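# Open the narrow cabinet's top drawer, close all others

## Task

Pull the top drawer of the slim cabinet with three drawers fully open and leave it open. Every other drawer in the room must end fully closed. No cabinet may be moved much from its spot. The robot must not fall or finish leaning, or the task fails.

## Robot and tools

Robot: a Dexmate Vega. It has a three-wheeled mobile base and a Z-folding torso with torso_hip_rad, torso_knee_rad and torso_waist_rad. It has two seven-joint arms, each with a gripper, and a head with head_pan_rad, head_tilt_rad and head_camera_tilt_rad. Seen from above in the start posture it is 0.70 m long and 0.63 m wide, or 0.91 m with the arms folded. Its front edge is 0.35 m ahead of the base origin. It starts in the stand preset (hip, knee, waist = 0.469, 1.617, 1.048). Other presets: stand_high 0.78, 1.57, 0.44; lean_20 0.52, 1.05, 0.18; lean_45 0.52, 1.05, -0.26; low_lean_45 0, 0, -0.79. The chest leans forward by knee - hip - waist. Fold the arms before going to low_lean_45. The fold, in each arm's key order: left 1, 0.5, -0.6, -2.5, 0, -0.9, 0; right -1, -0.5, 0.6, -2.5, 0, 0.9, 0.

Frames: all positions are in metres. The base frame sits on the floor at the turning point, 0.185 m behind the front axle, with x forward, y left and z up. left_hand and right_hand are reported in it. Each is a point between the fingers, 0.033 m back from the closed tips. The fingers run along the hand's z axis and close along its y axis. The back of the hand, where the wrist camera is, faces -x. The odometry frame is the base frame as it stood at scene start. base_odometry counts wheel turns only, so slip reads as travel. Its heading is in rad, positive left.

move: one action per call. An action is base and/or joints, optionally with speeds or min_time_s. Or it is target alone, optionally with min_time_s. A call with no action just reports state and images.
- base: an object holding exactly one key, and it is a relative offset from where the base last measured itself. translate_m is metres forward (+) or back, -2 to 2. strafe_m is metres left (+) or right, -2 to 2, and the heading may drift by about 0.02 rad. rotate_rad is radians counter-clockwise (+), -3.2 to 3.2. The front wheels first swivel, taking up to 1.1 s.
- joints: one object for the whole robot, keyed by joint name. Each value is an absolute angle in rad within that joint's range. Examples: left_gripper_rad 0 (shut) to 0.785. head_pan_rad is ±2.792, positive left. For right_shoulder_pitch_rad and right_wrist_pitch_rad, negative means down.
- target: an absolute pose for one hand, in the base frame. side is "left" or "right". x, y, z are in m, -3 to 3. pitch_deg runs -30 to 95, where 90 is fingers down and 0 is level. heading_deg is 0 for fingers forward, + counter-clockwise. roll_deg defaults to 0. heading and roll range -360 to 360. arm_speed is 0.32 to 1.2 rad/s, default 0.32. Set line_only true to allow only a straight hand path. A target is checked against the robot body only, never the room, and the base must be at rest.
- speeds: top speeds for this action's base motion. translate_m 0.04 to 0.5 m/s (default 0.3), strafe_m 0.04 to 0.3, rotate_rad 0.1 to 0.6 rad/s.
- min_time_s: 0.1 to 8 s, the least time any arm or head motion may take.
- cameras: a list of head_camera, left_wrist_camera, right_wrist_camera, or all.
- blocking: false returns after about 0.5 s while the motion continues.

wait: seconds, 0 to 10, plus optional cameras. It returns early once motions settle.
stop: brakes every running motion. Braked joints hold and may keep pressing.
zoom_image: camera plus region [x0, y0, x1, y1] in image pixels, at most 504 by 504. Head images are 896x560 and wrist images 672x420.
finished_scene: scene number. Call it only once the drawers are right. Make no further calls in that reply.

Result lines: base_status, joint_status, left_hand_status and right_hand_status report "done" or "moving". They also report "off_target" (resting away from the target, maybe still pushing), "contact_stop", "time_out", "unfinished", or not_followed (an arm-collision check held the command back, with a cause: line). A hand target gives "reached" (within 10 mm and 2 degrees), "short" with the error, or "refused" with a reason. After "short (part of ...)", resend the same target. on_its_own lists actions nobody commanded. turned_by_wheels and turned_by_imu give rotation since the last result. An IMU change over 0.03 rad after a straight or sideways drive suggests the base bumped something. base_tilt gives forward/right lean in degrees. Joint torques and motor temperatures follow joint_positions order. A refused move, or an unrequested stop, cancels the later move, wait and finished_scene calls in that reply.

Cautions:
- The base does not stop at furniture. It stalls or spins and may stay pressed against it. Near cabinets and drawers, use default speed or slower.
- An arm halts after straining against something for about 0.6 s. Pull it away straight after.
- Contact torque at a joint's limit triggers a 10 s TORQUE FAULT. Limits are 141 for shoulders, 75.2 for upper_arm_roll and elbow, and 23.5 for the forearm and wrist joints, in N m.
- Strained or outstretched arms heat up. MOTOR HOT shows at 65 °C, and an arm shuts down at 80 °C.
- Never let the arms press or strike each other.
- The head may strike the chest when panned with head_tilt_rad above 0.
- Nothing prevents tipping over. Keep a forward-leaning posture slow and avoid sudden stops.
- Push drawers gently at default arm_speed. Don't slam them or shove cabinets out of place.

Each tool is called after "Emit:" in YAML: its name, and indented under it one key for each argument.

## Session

Emit:
move:
  joints: {"head_camera_tilt_rad": 0.3}
  cameras: ["head_camera"]

Emit:
move:
  joints: {"head_pan_rad": -1.3}
  cameras: ["head_camera"]

Emit:
move:
  joints: {"head_pan_rad": -2.6}
  cameras: ["head_camera"]

Emit:
move:
  joints: {"head_pan_rad": 2.4}
  cameras: ["head_camera"]

Emit:
move:
  joints: {"head_pan_rad": 1.2}
  cameras: ["head_camera"]

Scene clock: 0.87 s.
Joint torques (N m): left_arm=[5.26 -0.17 -1.11 -1.91 0.1 -1.3 0.02] | right_arm=[-5.99 -1 0.71 -2.08 0.04 2.31 -0.15]
Motor temperatures (°C): left_arm=[31 31 31 26 40 35 41] | right_arm=[30 27 33 31 36 36 33]
move: done
base_odometry: x=+0.000 y=+0.000 heading=+0.000
turned_by_wheels: +0.000
turned_by_imu: +0.000
base_tilt: forward=+0.0 right=+0.8
base_status: not commanded
joint_positions: torso_hip_rad=+0.469 torso_knee_rad=+1.617 torso_waist_rad=+1.048 left_shoulder_pitch_rad=+2.189 left_shoulder_yaw_rad=-0.007 left_upper_arm_roll_rad=+0.016 left_elbow_rad=-1.090 left_forearm_roll_rad=+0.013 left_wrist_pitch_rad=-0.515 left_wrist_yaw_rad=+0.020 left_gripper_rad=+0.005 right_shoulder_pitch_rad=-2.209 right_shoulder_yaw_rad=-0.016 right_upper_arm_roll_rad=+0.009 right_elbow_rad=-1.106 right_forearm_roll_rad=-0.010 right_wrist_pitch_rad=+0.494 right_wrist_yaw_rad=-0.018 right_gripper_rad=+0.005 head_pan_rad=+0.000 head_tilt_rad=+0.000 head_camera_tilt_rad=+0.300
joint_status: all done
chest: x=-0.0111 y=+0.0000 z=+1.4155 quat_wxyz=(+0.999, +0.000, +0.050, +0.000)
left_hand: x=+0.1832 y=+0.2195 z=+0.6290 quat_wxyz=(+0.429, +0.002, +0.903, +0.000) pitch_deg=+39.1 heading_deg=-0.2 roll_deg=+0.1 back=up
right_hand: x=+0.1700 y=-0.2462 z=+0.6246 quat_wxyz=(+0.418, -0.007, +0.908, -0.015) pitch_deg=+40.6 heading_deg=-1.6 roll_deg=-2.5 back=up

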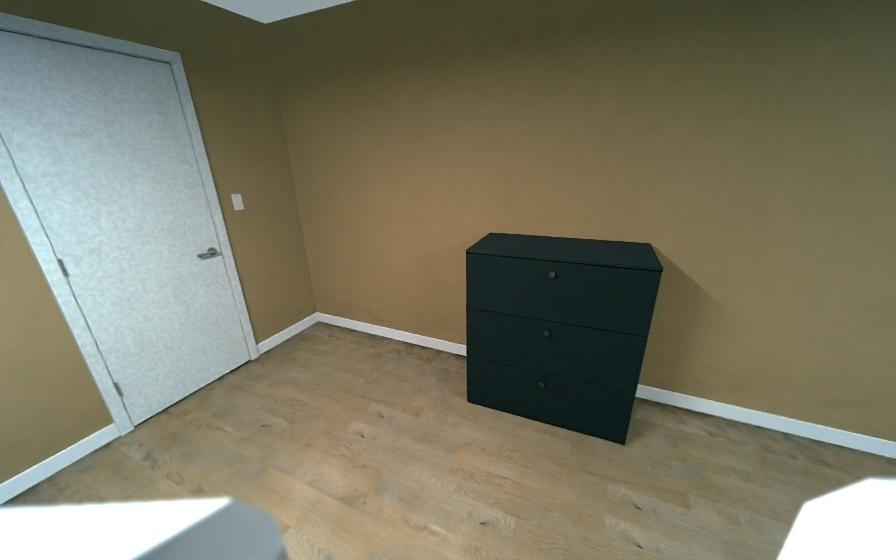

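Scene clock: 2.40 s.
Joint torques (N m): left_arm=[5.45 -0.44 -1 -1.82 0.06 -1.25 0.03] | right_arm=[-5.95 -0.95 0.71 -2.03 0 2.25 -0.09]
move: done
base_odometry: x=+0.000 y=+0.000 heading=+0.000
turned_by_wheels: +0.000
turned_by_imu: +0.000
base_tilt: forward=+0.0 right=+0.7
base_status: not commanded
joint_positions: torso_hip_rad=+0.469 torso_knee_rad=+1.617 torso_waist_rad=+1.048 left_shoulder_pitch_rad=+2.189 left_shoulder_yaw_rad=-0.007 left_upper_arm_roll_rad=+0.016 left_elbow_rad=-1.090 left_forearm_roll_rad=+0.013 left_wrist_pitch_rad=-0.515 left_wrist_yaw_rad=+0.020 left_gripper_rad=+0.005 right_shoulder_pitch_rad=-2.209 right_shoulder_yaw_rad=-0.016 right_upper_arm_roll_rad=+0.009 right_elbow_rad=-1.106 right_forearm_roll_rad=-0.010 right_wrist_pitch_rad=+0.494 right_wrist_yaw_rad=-0.018 right_gripper_rad=+0.005 head_pan_rad=-1.300 head_tilt_rad=+0.000 head_camera_tilt_rad=+0.300
joint_status: all done
chest: x=-0.0111 y=+0.0000 z=+1.4155 quat_wxyz=(+0.999, +0.000, +0.050, +0.000)
left_hand: x=+0.1832 y=+0.2195 z=+0.6290 quat_wxyz=(+0.429, +0.002, +0.903, +0.000) pitch_deg=+39.1 heading_deg=-0.2 roll_deg=+0.1 back=up
right_hand: x=+0.1700 y=-0.2462 z=+0.6246 quat_wxyz=(+0.418, -0.007, +0.908, -0.015) pitch_deg=+40.6 heading_deg=-1.6 roll_deg=-2.5 back=up

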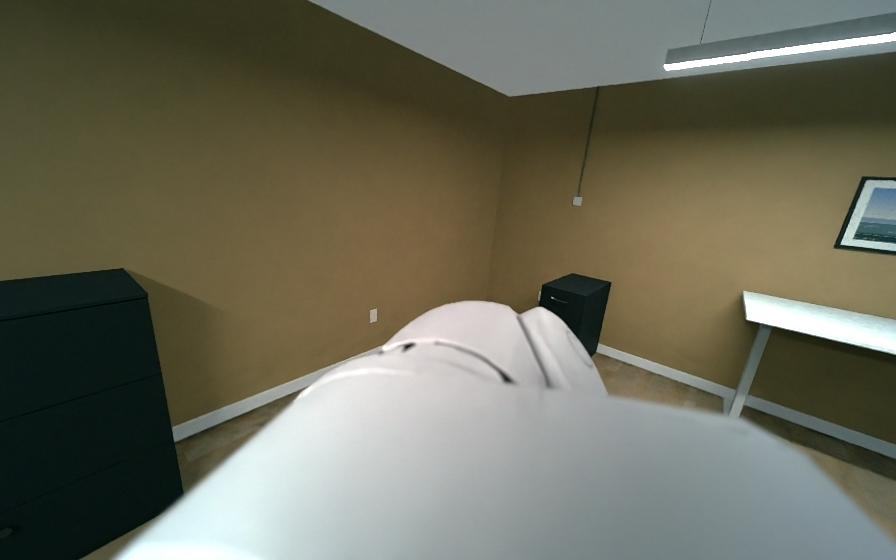

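Scene clock: 3.93 s.
Joint torques (N m): left_arm=[5.53 -0.8 -0.89 -1.74 0.08 -1.21 -0.01] | right_arm=[-5.59 -0.88 0.68 -1.97 0.01 2.26 -0.08]
move: done
base_odometry: x=+0.000 y=+0.000 heading=+0.000
turned_by_wheels: +0.000
turned_by_imu: +0.000
base_tilt: forward=+0.1 right=+0.8
base_status: not commanded
joint_positions: torso_hip_rad=+0.469 torso_knee_rad=+1.617 torso_waist_rad=+1.048 left_shoulder_pitch_rad=+2.189 left_shoulder_yaw_rad=-0.007 left_upper_arm_roll_rad=+0.016 left_elbow_rad=-1.090 left_forearm_roll_rad=+0.013 left_wrist_pitch_rad=-0.515 left_wrist_yaw_rad=+0.020 left_gripper_rad=+0.005 right_shoulder_pitch_rad=-2.209 right_shoulder_yaw_rad=-0.016 right_upper_arm_roll_rad=+0.009 right_elbow_rad=-1.106 right_forearm_roll_rad=-0.010 right_wrist_pitch_rad=+0.494 right_wrist_yaw_rad=-0.018 right_gripper_rad=+0.005 head_pan_rad=-2.600 head_tilt_rad=+0.000 head_camera_tilt_rad=+0.300
joint_status: all done
chest: x=-0.0111 y=+0.0000 z=+1.4155 quat_wxyz=(+0.999, +0.000, +0.050, +0.000)
left_hand: x=+0.1832 y=+0.2195 z=+0.6290 quat_wxyz=(+0.429, +0.002, +0.903, +0.000) pitch_deg=+39.1 heading_deg=-0.2 roll_deg=+0.1 back=up
right_hand: x=+0.1700 y=-0.2462 z=+0.6246 quat_wxyz=(+0.418, -0.007, +0.908, -0.015) pitch_deg=+40.6 heading_deg=-1.6 roll_deg=-2.5 back=up

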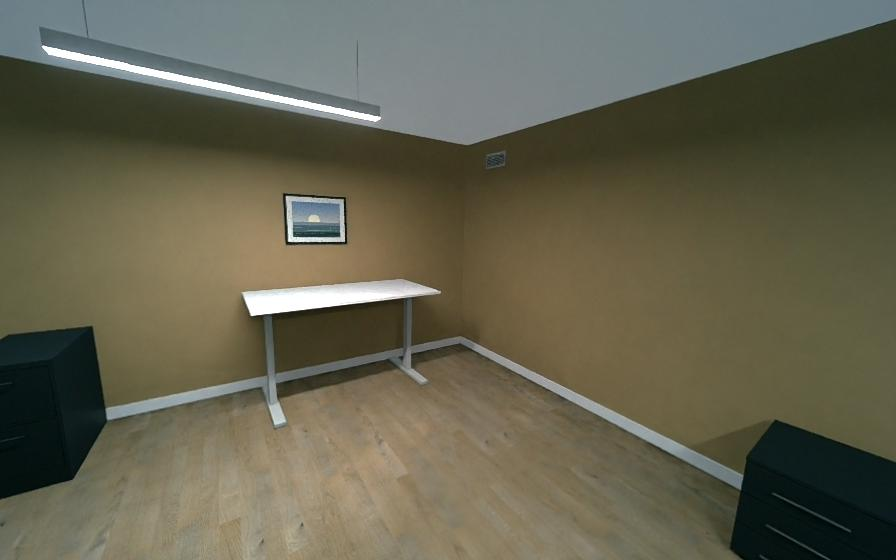

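Scene clock: 7.93 s.
Joint torques (N m): left_arm=[5.23 -1.11 -0.75 -1.73 0.12 -1.02 -0.02] | right_arm=[-5.82 -0.58 0.82 -1.88 -0.03 2.43 -0.06]
move: done
base_odometry: x=+0.000 y=+0.000 heading=+0.000
turned_by_wheels: +0.000
turned_by_imu: +0.000
base_tilt: forward=+0.1 right=+0.8
base_status: not commanded
joint_positions: torso_hip_rad=+0.469 torso_knee_rad=+1.617 torso_waist_rad=+1.048 left_shoulder_pitch_rad=+2.189 left_shoulder_yaw_rad=-0.007 left_upper_arm_roll_rad=+0.016 left_elbow_rad=-1.090 left_forearm_roll_rad=+0.013 left_wrist_pitch_rad=-0.515 left_wrist_yaw_rad=+0.020 left_gripper_rad=+0.005 right_shoulder_pitch_rad=-2.209 right_shoulder_yaw_rad=-0.016 right_upper_arm_roll_rad=+0.009 right_elbow_rad=-1.106 right_forearm_roll_rad=-0.010 right_wrist_pitch_rad=+0.494 right_wrist_yaw_rad=-0.018 right_gripper_rad=+0.005 head_pan_rad=+2.400 head_tilt_rad=+0.000 head_camera_tilt_rad=+0.300
joint_status: all done
chest: x=-0.0111 y=+0.0000 z=+1.4155 quat_wxyz=(+0.999, +0.000, +0.050, +0.000)
left_hand: x=+0.1832 y=+0.2195 z=+0.6290 quat_wxyz=(+0.429, +0.002, +0.903, +0.000) pitch_deg=+39.1 heading_deg=-0.2 roll_deg=+0.1 back=up
right_hand: x=+0.1700 y=-0.2462 z=+0.6246 quat_wxyz=(+0.418, -0.007, +0.908, -0.015) pitch_deg=+40.6 heading_deg=-1.6 roll_deg=-2.5 back=up

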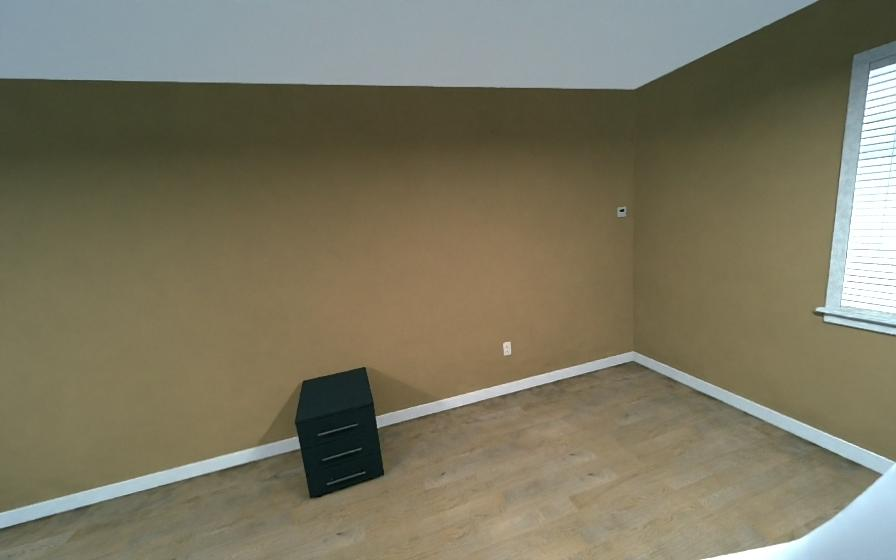

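Scene clock: 9.40 s.
Joint torques (N m): left_arm=[4.66 -1.24 -0.82 -1.79 0.09 -1.02 -0.03] | right_arm=[-6.08 -0.45 0.82 -1.82 -0.04 2.45 -0.08]
move: done
base_odometry: x=+0.000 y=+0.000 heading=+0.000
turned_by_wheels: +0.000
turned_by_imu: +0.000
base_tilt: forward=+0.0 right=+0.7
base_status: not commanded
joint_positions: torso_hip_rad=+0.469 torso_knee_rad=+1.617 torso_waist_rad=+1.048 left_shoulder_pitch_rad=+2.189 left_shoulder_yaw_rad=-0.007 left_upper_arm_roll_rad=+0.016 left_elbow_rad=-1.090 left_forearm_roll_rad=+0.013 left_wrist_pitch_rad=-0.515 left_wrist_yaw_rad=+0.020 left_gripper_rad=+0.005 right_shoulder_pitch_rad=-2.209 right_shoulder_yaw_rad=-0.016 right_upper_arm_roll_rad=+0.009 right_elbow_rad=-1.106 right_forearm_roll_rad=-0.010 right_wrist_pitch_rad=+0.494 right_wrist_yaw_rad=-0.018 right_gripper_rad=+0.005 head_pan_rad=+1.200 head_tilt_rad=+0.000 head_camera_tilt_rad=+0.300
joint_status: all done
chest: x=-0.0111 y=+0.0000 z=+1.4155 quat_wxyz=(+0.999, +0.000, +0.050, +0.000)
left_hand: x=+0.1832 y=+0.2195 z=+0.6290 quat_wxyz=(+0.429, +0.002, +0.903, +0.000) pitch_deg=+39.1 heading_deg=-0.2 roll_deg=+0.1 back=up
right_hand: x=+0.1700 y=-0.2462 z=+0.6246 quat_wxyz=(+0.418, -0.007, +0.908, -0.015) pitch_deg=+40.6 heading_deg=-1.6 roll_deg=-2.5 back=up

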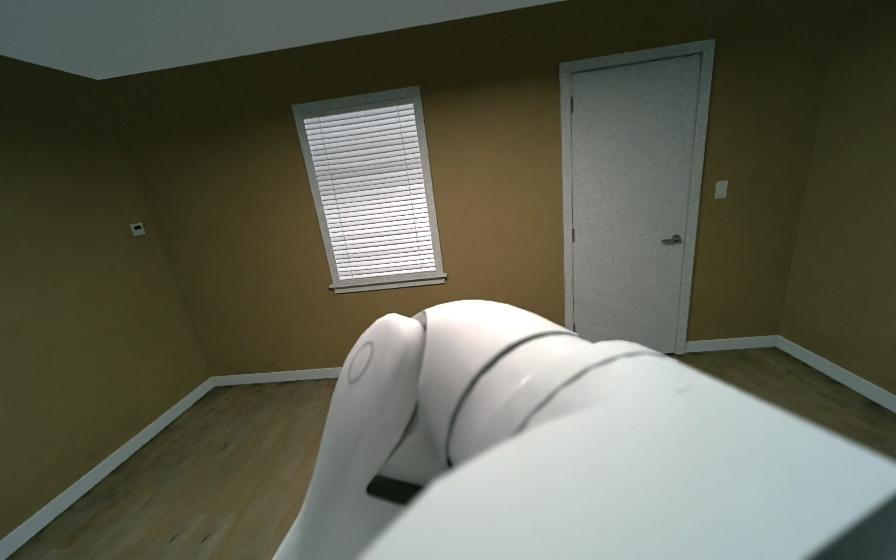

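Emit:
move:
  base: {"rotate_rad": 2.74}
  joints: {"torso_hip_rad": 0.2, "torso_knee_rad": 0.75, "torso_waist_rad": -0.24, "head_pan_rad": 0, "head_camera_tilt_rad": 0.0, "left_shoulder_pitch_rad": 2.356, "left_shoulder_yaw_rad": 0.664, "left_upper_arm_roll_rad": -0.402, "left_elbow_rad": -2.452, "left_forearm_roll_rad": 0.043, "left_wrist_pitch_rad": 0.227, "left_wrist_yaw_rad": 0.175, "left_gripper_rad": 0.14}
  cameras: ["head_camera"]

Emit:
zoom_image:
  camera: "head_camera"
  region: [300, 100, 600, 300]

Scene clock: 17.70 s.
Joint torques (N m): left_arm=[11.3 2.72 -8.48 -4.4 0.66 -0.43 0.77] | right_arm=[-21.31 -0.19 0.58 2.8 -0.01 1.29 -0.03]
move: done
base_odometry: x=+0.003 y=+0.000 heading=+2.748
turned_by_wheels: +2.748
turned_by_imu: +2.733
base_tilt: forward=+0.1 right=+0.8
base_status: done
joint_positions: torso_hip_rad=+0.200 torso_knee_rad=+0.750 torso_waist_rad=-0.240 left_shoulder_pitch_rad=+2.356 left_shoulder_yaw_rad=+0.663 left_upper_arm_roll_rad=-0.401 left_elbow_rad=-2.450 left_forearm_roll_rad=+0.043 left_wrist_pitch_rad=+0.226 left_wrist_yaw_rad=+0.175 left_gripper_rad=+0.140 right_shoulder_pitch_rad=-2.209 right_shoulder_yaw_rad=-0.016 right_upper_arm_roll_rad=+0.009 right_elbow_rad=-1.106 right_forearm_roll_rad=-0.010 right_wrist_pitch_rad=+0.494 right_wrist_yaw_rad=-0.018 right_gripper_rad=+0.005 head_pan_rad=+0.000 head_tilt_rad=+0.000 head_camera_tilt_rad=+0.000
joint_status: all done
chest: x=+0.1154 y=+0.0000 z=+1.1135 quat_wxyz=(+0.923, +0.000, +0.385, +0.000)
left_hand: x=+0.3474 y=+0.3608 z=+0.6176 quat_wxyz=(+0.389, +0.346, +0.839, +0.161) pitch_deg=+40.2 heading_deg=+0.0 roll_deg=+44.9 back=up
right_hand: x=-0.2482 y=-0.2462 z=+0.3882 quat_wxyz=(+0.086, -0.011, +0.996, -0.012) pitch_deg=+80.0 heading_deg=-7.3 roll_deg=-8.6

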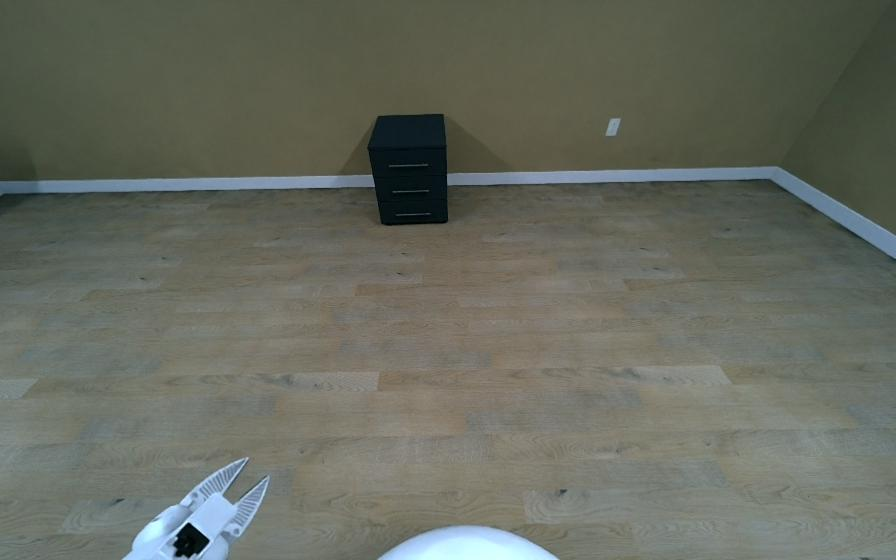

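Scaled by 1.680 from the camera's image (finer frame: 960x600).

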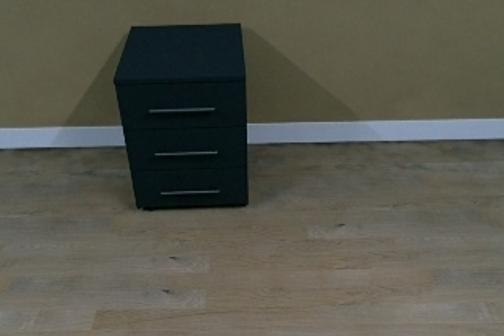

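Emit:
move:
  base: {"translate_m": 1.0}
  joints: {"head_camera_tilt_rad": 0.1, "left_shoulder_pitch_rad": 1.009, "left_shoulder_yaw_rad": 0.541, "left_upper_arm_roll_rad": 0.806, "left_elbow_rad": -1.503, "left_forearm_roll_rad": 0.815, "left_wrist_pitch_rad": 0.621, "left_wrist_yaw_rad": 0.434}
  cameras: ["head_camera", "left_wrist_camera"]

Emit:
zoom_image:
  camera: "head_camera"
  region: [300, 200, 500, 360]

Scene clock: 24.73 s.
Joint torques (N m): left_arm=[-12.27 -1.33 -1.47 -4.29 1.59 0.77 1.13] | right_arm=[-20.71 -0.99 0.57 2.98 -0.01 1.02 -0.01]
move: done
base_odometry: x=-0.921 y=+0.382 heading=+2.749
turned_by_wheels: +0.001
turned_by_imu: +0.001
base_tilt: forward=+0.0 right=+0.8
base_status: done
joint_positions: torso_hip_rad=+0.200 torso_knee_rad=+0.750 torso_waist_rad=-0.240 left_shoulder_pitch_rad=+1.013 left_shoulder_yaw_rad=+0.542 left_upper_arm_roll_rad=+0.802 left_elbow_rad=-1.506 left_forearm_roll_rad=+0.812 left_wrist_pitch_rad=+0.620 left_wrist_yaw_rad=+0.433 left_gripper_rad=+0.140 right_shoulder_pitch_rad=-2.209 right_shoulder_yaw_rad=-0.016 right_upper_arm_roll_rad=+0.009 right_elbow_rad=-1.106 right_forearm_roll_rad=-0.010 right_wrist_pitch_rad=+0.494 right_wrist_yaw_rad=-0.018 right_gripper_rad=+0.005 head_pan_rad=+0.000 head_tilt_rad=+0.000 head_camera_tilt_rad=+0.100
joint_status: all done
chest: x=+0.1155 y=+0.0000 z=+1.1135 quat_wxyz=(+0.923, +0.000, +0.385, +0.000)
left_hand: x=+0.5776 y=+0.2014 z=+0.4688 quat_wxyz=(+0.405, +0.578, +0.583, +0.403) pitch_deg=+20.3 heading_deg=+0.1 roll_deg=+89.7
right_hand: x=-0.2482 y=-0.2462 z=+0.3882 quat_wxyz=(+0.086, -0.011, +0.996, -0.012) pitch_deg=+80.1 heading_deg=-7.3 roll_deg=-8.6

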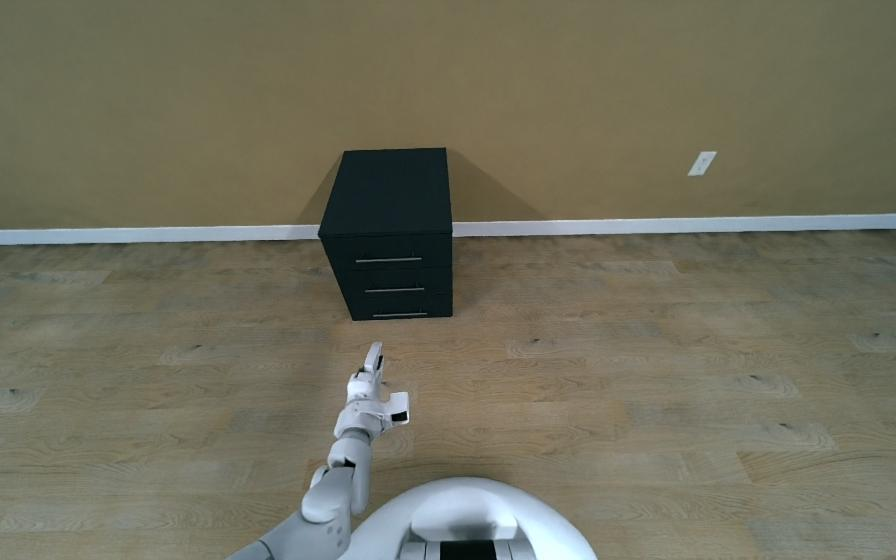

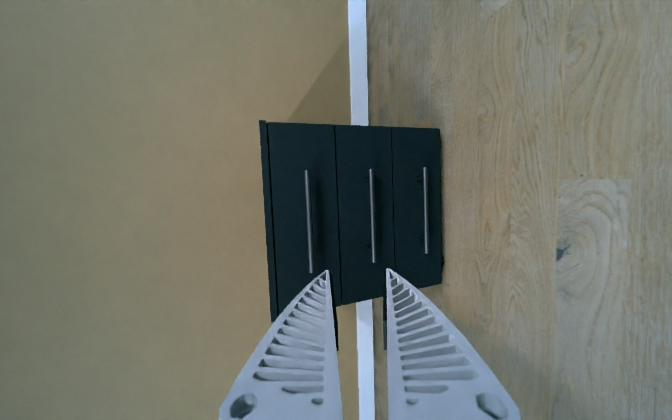

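Scaled by 2.520 from the camera's image (finer frame: 960x600).

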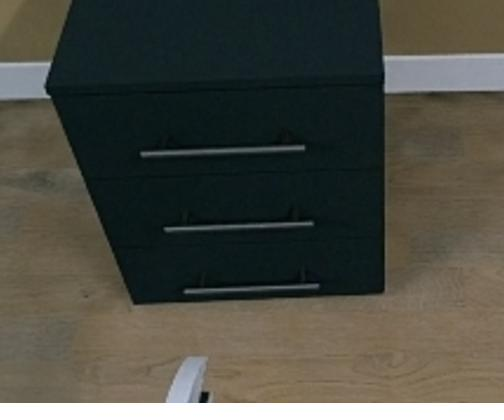

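Emit:
move:
  base: {"rotate_rad": 0.038}
  cameras: []

Emit:
move:
  base: {"translate_m": 0.3}
  cameras: []

Emit:
move:
  target: {"side": "left", "x": 0.59, "y": 0.182, "z": 0.436, "pitch_deg": 10, "heading_deg": 0, "roll_deg": 90, "arm_speed": 0.5}
  cameras: ["head_camera", "left_wrist_camera"]

Emit:
zoom_image:
  camera: "head_camera"
  region: [300, 260, 460, 420]

Scene clock: 26.53 s.
Joint torques (N m): left_arm=[-11.92 -1.07 -1.36 -4.33 1.63 0.9 1.12] | right_arm=[-20.48 -0.92 0.62 2.97 -0.01 1.08 0.02]
move: done
base_odometry: x=-0.921 y=+0.382 heading=+2.787
turned_by_wheels: +0.038
turned_by_imu: +0.039
base_tilt: forward=+0.0 right=+0.8
base_status: done
joint_positions: torso_hip_rad=+0.200 torso_knee_rad=+0.750 torso_waist_rad=-0.240 left_shoulder_pitch_rad=+1.009 left_shoulder_yaw_rad=+0.541 left_upper_arm_roll_rad=+0.806 left_elbow_rad=-1.503 left_forearm_roll_rad=+0.815 left_wrist_pitch_rad=+0.621 left_wrist_yaw_rad=+0.434 left_gripper_rad=+0.140 right_shoulder_pitch_rad=-2.209 right_shoulder_yaw_rad=-0.016 right_upper_arm_roll_rad=+0.009 right_elbow_rad=-1.106 right_forearm_roll_rad=-0.010 right_wrist_pitch_rad=+0.494 right_wrist_yaw_rad=-0.018 right_gripper_rad=+0.005 head_pan_rad=+0.000 head_tilt_rad=+0.000 head_camera_tilt_rad=+0.100
joint_status: not commanded
chest: x=+0.1155 y=+0.0000 z=+1.1135 quat_wxyz=(+0.923, +0.000, +0.385, +0.000)
left_hand: x=+0.5786 y=+0.2007 z=+0.4693 quat_wxyz=(+0.405, +0.579, +0.581, +0.404) pitch_deg=+20.2 heading_deg=+0.1 roll_deg=+89.9
right_hand: x=-0.2482 y=-0.2462 z=+0.3882 quat_wxyz=(+0.086, -0.011, +0.996, -0.012) pitch_deg=+80.1 heading_deg=-7.3 roll_deg=-8.6

Scene clock: 29.33 s.
Joint torques (N m): left_arm=[-10.86 -0.83 -1.79 -4.37 1.55 0.83 1.13] | right_arm=[-20.38 -1.25 0.61 2.94 -0.05 1.1 0.03]
move: done
base_odometry: x=-1.202 y=+0.486 heading=+2.788
turned_by_wheels: +0.001
turned_by_imu: +0.000
base_tilt: forward=+0.1 right=+0.7
base_status: done
joint_positions: torso_hip_rad=+0.200 torso_knee_rad=+0.750 torso_waist_rad=-0.240 left_shoulder_pitch_rad=+1.009 left_shoulder_yaw_rad=+0.541 left_upper_arm_roll_rad=+0.806 left_elbow_rad=-1.503 left_forearm_roll_rad=+0.815 left_wrist_pitch_rad=+0.621 left_wrist_yaw_rad=+0.434 left_gripper_rad=+0.140 right_shoulder_pitch_rad=-2.209 right_shoulder_yaw_rad=-0.016 right_upper_arm_roll_rad=+0.009 right_elbow_rad=-1.106 right_forearm_roll_rad=-0.010 right_wrist_pitch_rad=+0.494 right_wrist_yaw_rad=-0.018 right_gripper_rad=+0.005 head_pan_rad=+0.000 head_tilt_rad=+0.000 head_camera_tilt_rad=+0.100
joint_status: not commanded
chest: x=+0.1155 y=+0.0000 z=+1.1135 quat_wxyz=(+0.923, +0.000, +0.385, +0.000)
left_hand: x=+0.5786 y=+0.2007 z=+0.4693 quat_wxyz=(+0.405, +0.579, +0.581, +0.404) pitch_deg=+20.2 heading_deg=+0.1 roll_deg=+89.9
right_hand: x=-0.2482 y=-0.2462 z=+0.3882 quat_wxyz=(+0.086, -0.011, +0.996, -0.012) pitch_deg=+80.1 heading_deg=-7.3 roll_deg=-8.6

Scene clock: 29.63 s.
Joint torques (N m): left_arm=[-10.65 -0.82 -1.84 -4.42 1.54 0.83 1.14] | right_arm=[-20.59 -1.15 0.54 2.85 -0.06 1.04 0.04]
move: refused
base_odometry: x=-1.202 y=+0.486 heading=+2.788
turned_by_wheels: +0.000
turned_by_imu: +0.000
base_tilt: forward=+0.0 right=+0.8
base_status: not commanded
joint_positions: torso_hip_rad=+0.200 torso_knee_rad=+0.750 torso_waist_rad=-0.240 left_shoulder_pitch_rad=+1.009 left_shoulder_yaw_rad=+0.541 left_upper_arm_roll_rad=+0.806 left_elbow_rad=-1.503 left_forearm_roll_rad=+0.815 left_wrist_pitch_rad=+0.621 left_wrist_yaw_rad=+0.434 left_gripper_rad=+0.140 right_shoulder_pitch_rad=-2.209 right_shoulder_yaw_rad=-0.016 right_upper_arm_roll_rad=+0.009 right_elbow_rad=-1.106 right_forearm_roll_rad=-0.010 right_wrist_pitch_rad=+0.494 right_wrist_yaw_rad=-0.018 right_gripper_rad=+0.005 head_pan_rad=+0.000 head_tilt_rad=+0.000 head_camera_tilt_rad=+0.100
joint_status: not commanded
chest: x=+0.1155 y=+0.0000 z=+1.1135 quat_wxyz=(+0.923, +0.000, +0.385, +0.000)
left_hand: x=+0.5786 y=+0.2007 z=+0.4693 quat_wxyz=(+0.405, +0.579, +0.581, +0.404) pitch_deg=+20.2 heading_deg=+0.1 roll_deg=+89.9
left_hand_status: refused: the best posture that gets there brings the left wrist within 2.3 cm of the torso (limit 2.6). Nothing moved.
right_hand: x=-0.2482 y=-0.2462 z=+0.3882 quat_wxyz=(+0.086, -0.011, +0.996, -0.012) pitch_deg=+80.1 heading_deg=-7.3 roll_deg=-8.6

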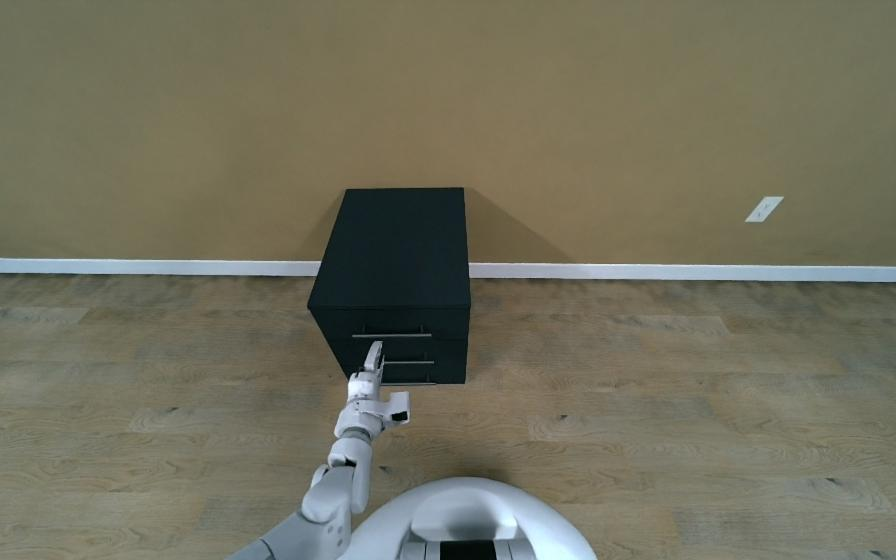

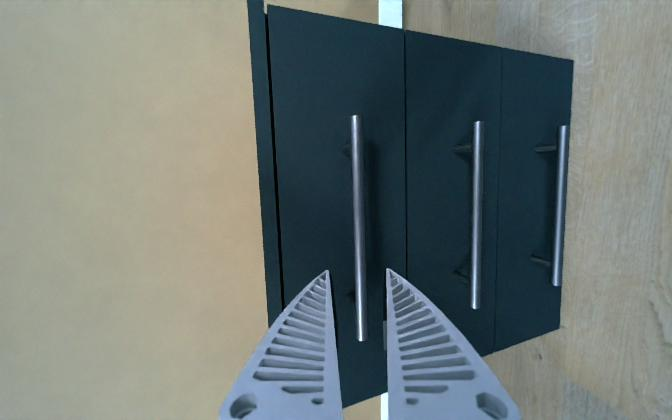

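Scaled by 3.150 from the camera's image (finer frame: 960x600).

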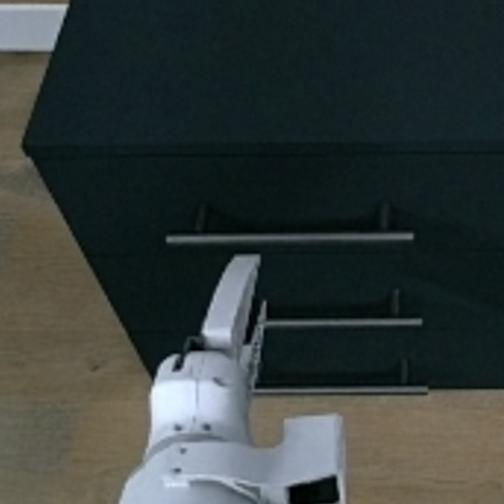

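Emit:
move:
  target: {"side": "left", "x": 0.661, "y": 0.183, "z": 0.433, "pitch_deg": 15, "heading_deg": 0, "roll_deg": 90}
  cameras: []

Emit:
move:
  joints: {"left_gripper_rad": 0.02}
  cameras: ["left_wrist_camera"]

Scene clock: 34.07 s.
Joint torques (N m): left_arm=[-28.46 -3.08 -3.18 -3.96 0.22 -0.15 -0.34] | right_arm=[-20.29 -2.07 0.42 2.77 -0.02 0.64 0]
move: done
base_odometry: x=-1.202 y=+0.486 heading=+2.788
turned_by_wheels: +0.000
turned_by_imu: +0.000
base_tilt: forward=+0.0 right=+0.8
base_status: not commanded
joint_positions: torso_hip_rad=+0.200 torso_knee_rad=+0.750 torso_waist_rad=-0.240 left_shoulder_pitch_rad=+0.682 left_shoulder_yaw_rad=+0.234 left_upper_arm_roll_rad=+0.852 left_elbow_rad=-0.779 left_forearm_roll_rad=+0.752 left_wrist_pitch_rad=+0.357 left_wrist_yaw_rad=+0.694 left_gripper_rad=+0.140 right_shoulder_pitch_rad=-2.209 right_shoulder_yaw_rad=-0.016 right_upper_arm_roll_rad=+0.009 right_elbow_rad=-1.106 right_forearm_roll_rad=-0.010 right_wrist_pitch_rad=+0.494 right_wrist_yaw_rad=-0.018 right_gripper_rad=+0.005 head_pan_rad=+0.000 head_tilt_rad=+0.000 head_camera_tilt_rad=+0.100
joint_status: not commanded
chest: x=+0.1154 y=+0.0000 z=+1.1135 quat_wxyz=(+0.923, +0.000, +0.385, +0.000)
left_hand: x=+0.6602 y=+0.1833 z=+0.4329 quat_wxyz=(+0.430, +0.561, +0.561, +0.430) pitch_deg=+15.0 heading_deg=+0.0 roll_deg=-90.0
left_hand_status: reached (straight line, planned for 2.6 s): 1 mm and 0.0 deg off.
right_hand: x=-0.2482 y=-0.2462 z=+0.3882 quat_wxyz=(+0.086, -0.011, +0.996, -0.012) pitch_deg=+80.0 heading_deg=-7.3 roll_deg=-8.6

Scene clock: 34.83 s.
Joint torques (N m): left_arm=[-19.19 -3.35 -2.32 -3.32 0.63 0 1.3] | right_arm=[-20.29 -2.14 0.5 2.71 -0.01 0.68 0]
move: done
base_odometry: x=-1.202 y=+0.486 heading=+2.788
turned_by_wheels: +0.000
turned_by_imu: +0.000
base_tilt: forward=+0.1 right=+0.8
base_status: not commanded
joint_positions: torso_hip_rad=+0.200 torso_knee_rad=+0.750 torso_waist_rad=-0.240 left_shoulder_pitch_rad=+0.681 left_shoulder_yaw_rad=+0.233 left_upper_arm_roll_rad=+0.852 left_elbow_rad=-0.776 left_forearm_roll_rad=+0.752 left_wrist_pitch_rad=+0.356 left_wrist_yaw_rad=+0.695 left_gripper_rad=+0.020 right_shoulder_pitch_rad=-2.209 right_shoulder_yaw_rad=-0.016 right_upper_arm_roll_rad=+0.009 right_elbow_rad=-1.106 right_forearm_roll_rad=-0.010 right_wrist_pitch_rad=+0.494 right_wrist_yaw_rad=-0.018 right_gripper_rad=+0.005 head_pan_rad=+0.000 head_tilt_rad=+0.000 head_camera_tilt_rad=+0.100
joint_status: all done
chest: x=+0.1154 y=+0.0000 z=+1.1135 quat_wxyz=(+0.923, +0.000, +0.385, +0.000)
left_hand: x=+0.6607 y=+0.1832 z=+0.4329 quat_wxyz=(+0.430, +0.561, +0.561, +0.430) pitch_deg=+15.0 heading_deg=+0.0 roll_deg=-90.0
right_hand: x=-0.2481 y=-0.2462 z=+0.3882 quat_wxyz=(+0.086, -0.011, +0.996, -0.012) pitch_deg=+80.0 heading_deg=-7.3 roll_deg=-8.6

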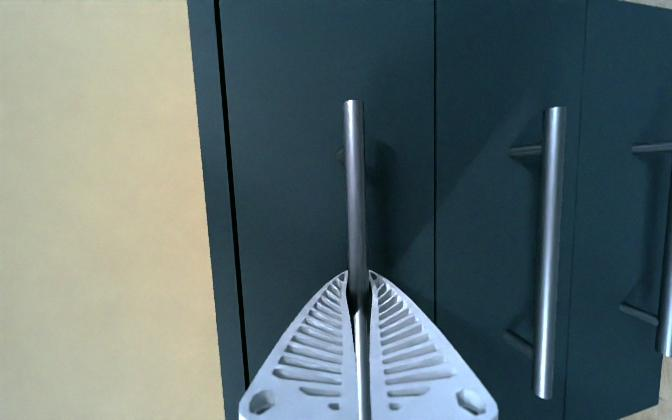

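Emit:
move:
  base: {"translate_m": -0.34}
  speeds: {"translate_m": 0.14}
  cameras: ["head_camera"]

Emit:
move:
  base: {"translate_m": -0.065}
  speeds: {"translate_m": 0.05}
  cameras: ["head_camera", "left_wrist_camera"]

Emit:
zoom_image:
  camera: "head_camera"
  region: [270, 120, 500, 350]

Scene clock: 38.67 s.
Joint torques (N m): left_arm=[-9.49 -2.85 -2.08 -3.13 0.5 0.24 0.79] | right_arm=[-20.23 -2.59 0.4 2.77 -0.01 0.72 0.04]
move: done
base_odometry: x=-0.883 y=+0.368 heading=+2.789
turned_by_wheels: +0.001
turned_by_imu: +0.002
base_tilt: forward=+0.1 right=+0.8
base_status: done
joint_positions: torso_hip_rad=+0.200 torso_knee_rad=+0.750 torso_waist_rad=-0.240 left_shoulder_pitch_rad=+0.680 left_shoulder_yaw_rad=+0.233 left_upper_arm_roll_rad=+0.852 left_elbow_rad=-0.775 left_forearm_roll_rad=+0.752 left_wrist_pitch_rad=+0.355 left_wrist_yaw_rad=+0.695 left_gripper_rad=+0.020 right_shoulder_pitch_rad=-2.209 right_shoulder_yaw_rad=-0.016 right_upper_arm_roll_rad=+0.009 right_elbow_rad=-1.106 right_forearm_roll_rad=-0.010 right_wrist_pitch_rad=+0.494 right_wrist_yaw_rad=-0.018 right_gripper_rad=+0.005 head_pan_rad=+0.000 head_tilt_rad=+0.000 head_camera_tilt_rad=+0.100
joint_status: not commanded
chest: x=+0.1154 y=+0.0000 z=+1.1135 quat_wxyz=(+0.923, +0.000, +0.385, +0.000)
left_hand: x=+0.6610 y=+0.1832 z=+0.4331 quat_wxyz=(+0.430, +0.561, +0.561, +0.431) pitch_deg=+15.0 heading_deg=+0.0 roll_deg=-90.0
right_hand: x=-0.2481 y=-0.2462 z=+0.3882 quat_wxyz=(+0.086, -0.011, +0.996, -0.012) pitch_deg=+80.0 heading_deg=-7.3 roll_deg=-8.6

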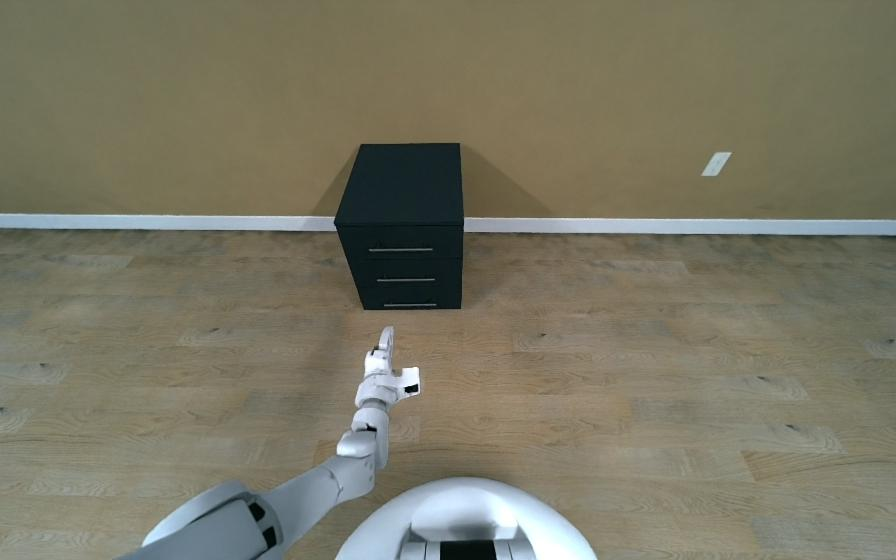

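Scene clock: 40.70 s.
Joint torques (N m): left_arm=[-9.15 -2.97 -2.07 -3.17 0.54 0.1 0.78] | right_arm=[-20.2 -2.54 0.45 2.95 -0.04 0.85 0.04]
move: done
base_odometry: x=-0.822 y=+0.346 heading=+2.790
turned_by_wheels: +0.001
turned_by_imu: +0.001
base_tilt: forward=+0.0 right=+0.8
base_status: done
joint_positions: torso_hip_rad=+0.200 torso_knee_rad=+0.750 torso_waist_rad=-0.240 left_shoulder_pitch_rad=+0.680 left_shoulder_yaw_rad=+0.233 left_upper_arm_roll_rad=+0.852 left_elbow_rad=-0.775 left_forearm_roll_rad=+0.752 left_wrist_pitch_rad=+0.355 left_wrist_yaw_rad=+0.695 left_gripper_rad=+0.020 right_shoulder_pitch_rad=-2.209 right_shoulder_yaw_rad=-0.016 right_upper_arm_roll_rad=+0.009 right_elbow_rad=-1.106 right_forearm_roll_rad=-0.010 right_wrist_pitch_rad=+0.494 right_wrist_yaw_rad=-0.018 right_gripper_rad=+0.005 head_pan_rad=+0.000 head_tilt_rad=+0.000 head_camera_tilt_rad=+0.100
joint_status: not commanded
chest: x=+0.1154 y=+0.0000 z=+1.1135 quat_wxyz=(+0.923, +0.000, +0.385, +0.000)
left_hand: x=+0.6610 y=+0.1831 z=+0.4331 quat_wxyz=(+0.430, +0.561, +0.561, +0.431) pitch_deg=+15.0 heading_deg=+0.0 roll_deg=-90.0
right_hand: x=-0.2481 y=-0.2462 z=+0.3882 quat_wxyz=(+0.086, -0.011, +0.996, -0.012) pitch_deg=+80.0 heading_deg=-7.3 roll_deg=-8.6

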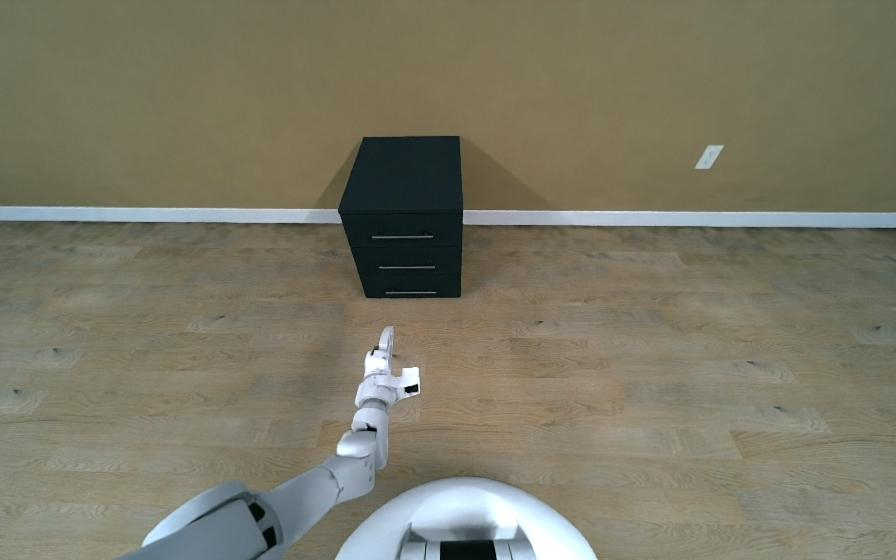

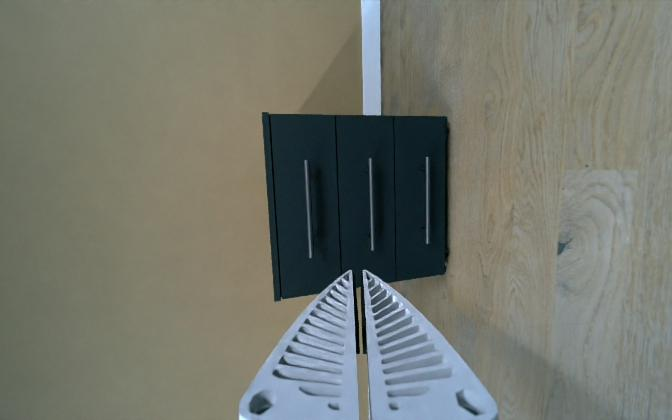

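Scaled by 2.191 from the camera's image (finer frame: 960x600).

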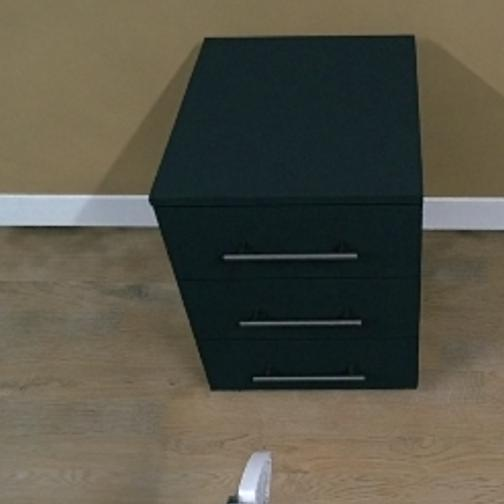

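Emit:
move:
  target: {"side": "left", "x": 0.56, "y": 0.185, "z": 0.5, "pitch_deg": 48, "heading_deg": 0, "roll_deg": 90, "arm_speed": 0.6}
  cameras: []

Emit:
move:
  base: {"translate_m": 0.44}
  joints: {"left_gripper_rad": 0.15}
  cameras: ["head_camera", "left_wrist_camera"]

Emit:
zoom_image:
  camera: "head_camera"
  region: [300, 280, 460, 440]

Scene clock: 46.07 s.
Joint torques (N m): left_arm=[-15.61 5 -4.01 -6.1 2.06 0.04 0.47] | right_arm=[-20.49 -2.53 0.39 2.73 -0.08 1.2 0.02]
move: done
base_odometry: x=-0.822 y=+0.346 heading=+2.790
turned_by_wheels: +0.000
turned_by_imu: +0.000
base_tilt: forward=+0.0 right=+0.7
base_status: not commanded
joint_positions: torso_hip_rad=+0.200 torso_knee_rad=+0.750 torso_waist_rad=-0.240 left_shoulder_pitch_rad=+0.869 left_shoulder_yaw_rad=+0.782 left_upper_arm_roll_rad=+0.884 left_elbow_rad=-2.072 left_forearm_roll_rad=+0.903 left_wrist_pitch_rad=+0.961 left_wrist_yaw_rad=-0.506 left_gripper_rad=+0.020 right_shoulder_pitch_rad=-2.209 right_shoulder_yaw_rad=-0.016 right_upper_arm_roll_rad=+0.009 right_elbow_rad=-1.106 right_forearm_roll_rad=-0.010 right_wrist_pitch_rad=+0.494 right_wrist_yaw_rad=-0.018 right_gripper_rad=+0.005 head_pan_rad=+0.000 head_tilt_rad=+0.000 head_camera_tilt_rad=+0.100
joint_status: not commanded
chest: x=+0.1154 y=+0.0000 z=+1.1135 quat_wxyz=(+0.923, +0.000, +0.385, +0.000)
left_hand: x=+0.5604 y=+0.1851 z=+0.4996 quat_wxyz=(+0.254, +0.660, +0.660, +0.254) pitch_deg=+47.9 heading_deg=+0.0 roll_deg=-90.0
left_hand_status: reached (straight line, planned for 2.7 s): 1 mm and 0.1 deg off.
right_hand: x=-0.2481 y=-0.2462 z=+0.3882 quat_wxyz=(+0.086, -0.011, +0.996, -0.012) pitch_deg=+80.0 heading_deg=-7.3 roll_deg=-8.6

Scene clock: 49.07 s.
Joint torques (N m): left_arm=[-14.92 5.66 -4.22 -6.05 2.01 0.24 0.46] | right_arm=[-20.66 -2.48 0.39 2.68 -0.05 1.24 -0.02]
move: done
base_odometry: x=-1.235 y=+0.498 heading=+2.791
turned_by_wheels: +0.001
turned_by_imu: +0.000
base_tilt: forward=+0.0 right=+0.8
base_status: done
joint_positions: torso_hip_rad=+0.200 torso_knee_rad=+0.750 torso_waist_rad=-0.240 left_shoulder_pitch_rad=+0.869 left_shoulder_yaw_rad=+0.783 left_upper_arm_roll_rad=+0.884 left_elbow_rad=-2.075 left_forearm_roll_rad=+0.904 left_wrist_pitch_rad=+0.962 left_wrist_yaw_rad=-0.510 left_gripper_rad=+0.150 right_shoulder_pitch_rad=-2.209 right_shoulder_yaw_rad=-0.016 right_upper_arm_roll_rad=+0.009 right_elbow_rad=-1.106 right_forearm_roll_rad=-0.010 right_wrist_pitch_rad=+0.494 right_wrist_yaw_rad=-0.018 right_gripper_rad=+0.005 head_pan_rad=+0.000 head_tilt_rad=+0.000 head_camera_tilt_rad=+0.100
joint_status: all done
chest: x=+0.1155 y=+0.0000 z=+1.1135 quat_wxyz=(+0.923, +0.000, +0.385, +0.000)
left_hand: x=+0.5599 y=+0.1850 z=+0.4998 quat_wxyz=(+0.253, +0.660, +0.660, +0.253) pitch_deg=+48.0 heading_deg=+0.0 roll_deg=+90.0
right_hand: x=-0.2481 y=-0.2462 z=+0.3882 quat_wxyz=(+0.086, -0.011, +0.996, -0.012) pitch_deg=+80.0 heading_deg=-7.3 roll_deg=-8.6

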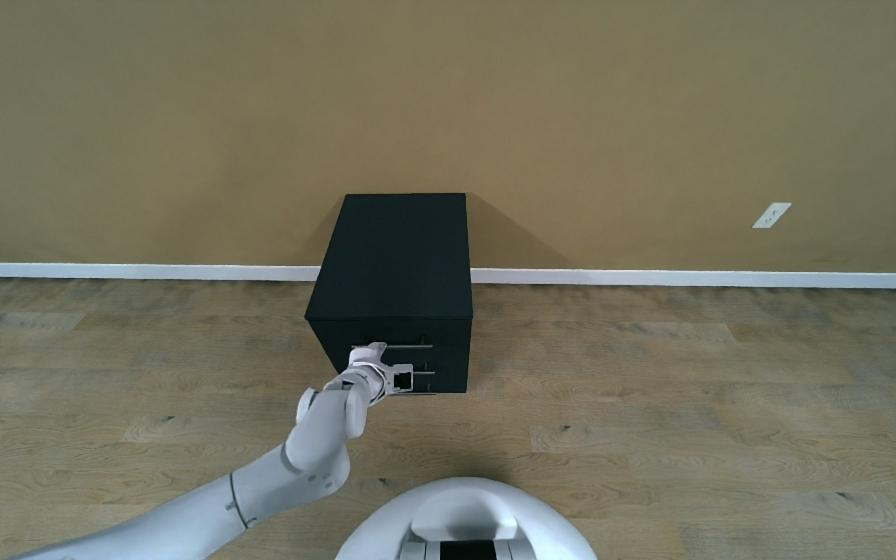

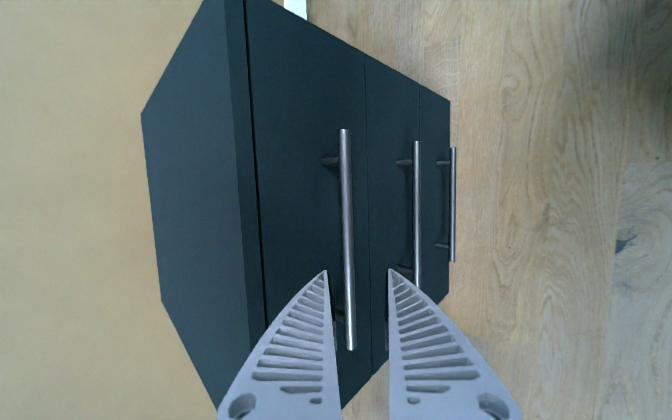

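Scaled by 3.150 from the camera's image (finer frame: 960x600).

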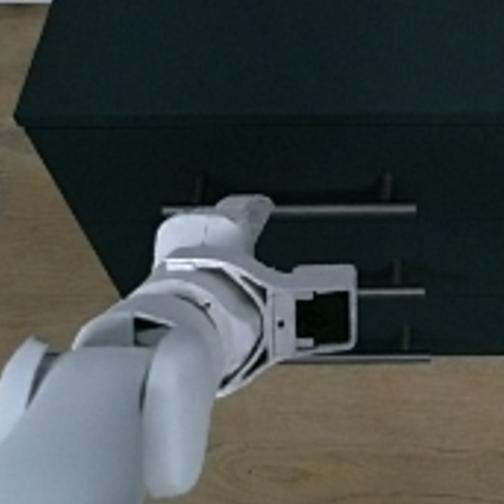

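Emit:
move:
  target: {"side": "left", "x": 0.608, "y": 0.19, "z": 0.464, "pitch_deg": 48, "heading_deg": 0, "roll_deg": 90, "arm_speed": 0.4}
  cameras: ["head_camera", "left_wrist_camera"]

Emit:
zoom_image:
  camera: "left_wrist_camera"
  region: [220, 150, 500, 400]

Scene clock: 51.87 s.
Joint torques (N m): left_arm=[-18.34 -0.75 -10.23 -4.62 1.36 -0.28 0.96] | right_arm=[-20.54 -1.89 0.4 2.59 -0.03 1.25 -0.02]
move: done
base_odometry: x=-1.235 y=+0.498 heading=+2.791
turned_by_wheels: +0.000
turned_by_imu: +0.000
base_tilt: forward=+0.1 right=+0.7
base_status: not commanded
joint_positions: torso_hip_rad=+0.200 torso_knee_rad=+0.750 torso_waist_rad=-0.240 left_shoulder_pitch_rad=+0.767 left_shoulder_yaw_rad=+0.687 left_upper_arm_roll_rad=+0.873 left_elbow_rad=-1.829 left_forearm_roll_rad=+0.822 left_wrist_pitch_rad=+0.826 left_wrist_yaw_rad=-0.439 left_gripper_rad=+0.150 right_shoulder_pitch_rad=-2.209 right_shoulder_yaw_rad=-0.016 right_upper_arm_roll_rad=+0.009 right_elbow_rad=-1.106 right_forearm_roll_rad=-0.010 right_wrist_pitch_rad=+0.494 right_wrist_yaw_rad=-0.018 right_gripper_rad=+0.005 head_pan_rad=+0.000 head_tilt_rad=+0.000 head_camera_tilt_rad=+0.100
joint_status: not commanded
chest: x=+0.1155 y=+0.0000 z=+1.1135 quat_wxyz=(+0.923, +0.000, +0.385, +0.000)
left_hand: x=+0.6069 y=+0.1900 z=+0.4642 quat_wxyz=(+0.253, +0.660, +0.660, +0.253) pitch_deg=+48.0 heading_deg=+0.0 roll_deg=-90.0
left_hand_status: reached (straight line, planned for 1.0 s): 1 mm and 0.0 deg off.
right_hand: x=-0.2481 y=-0.2462 z=+0.3882 quat_wxyz=(+0.086, -0.011, +0.996, -0.012) pitch_deg=+80.0 heading_deg=-7.3 roll_deg=-8.6

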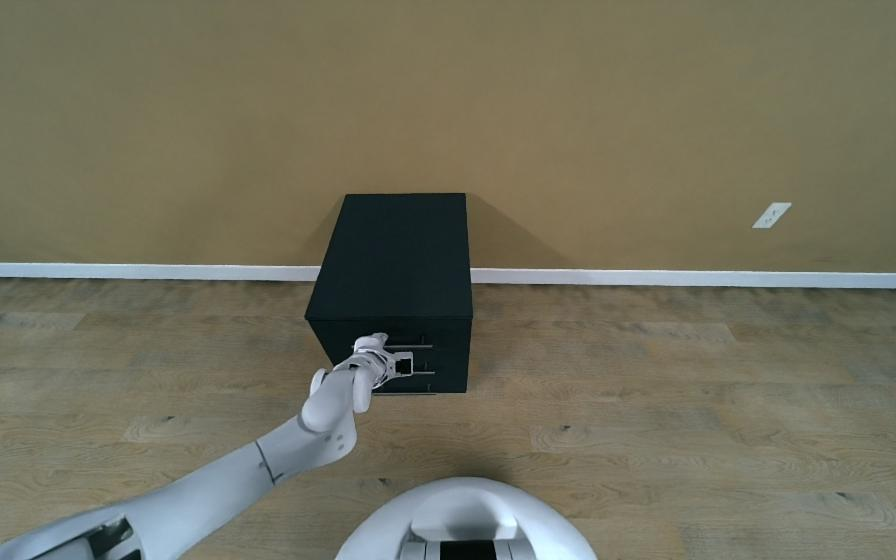

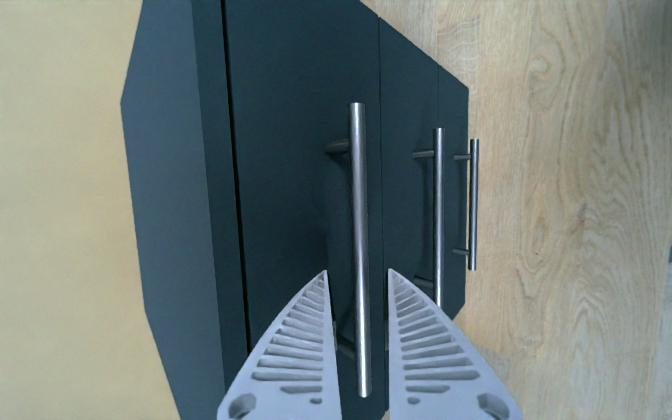

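Scaled by 1.800 from the camera's image (finer frame: 960x600).

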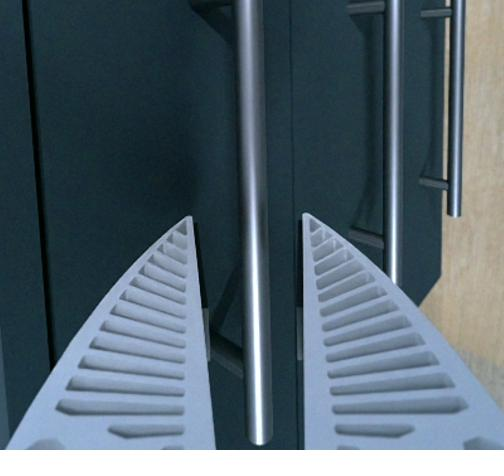

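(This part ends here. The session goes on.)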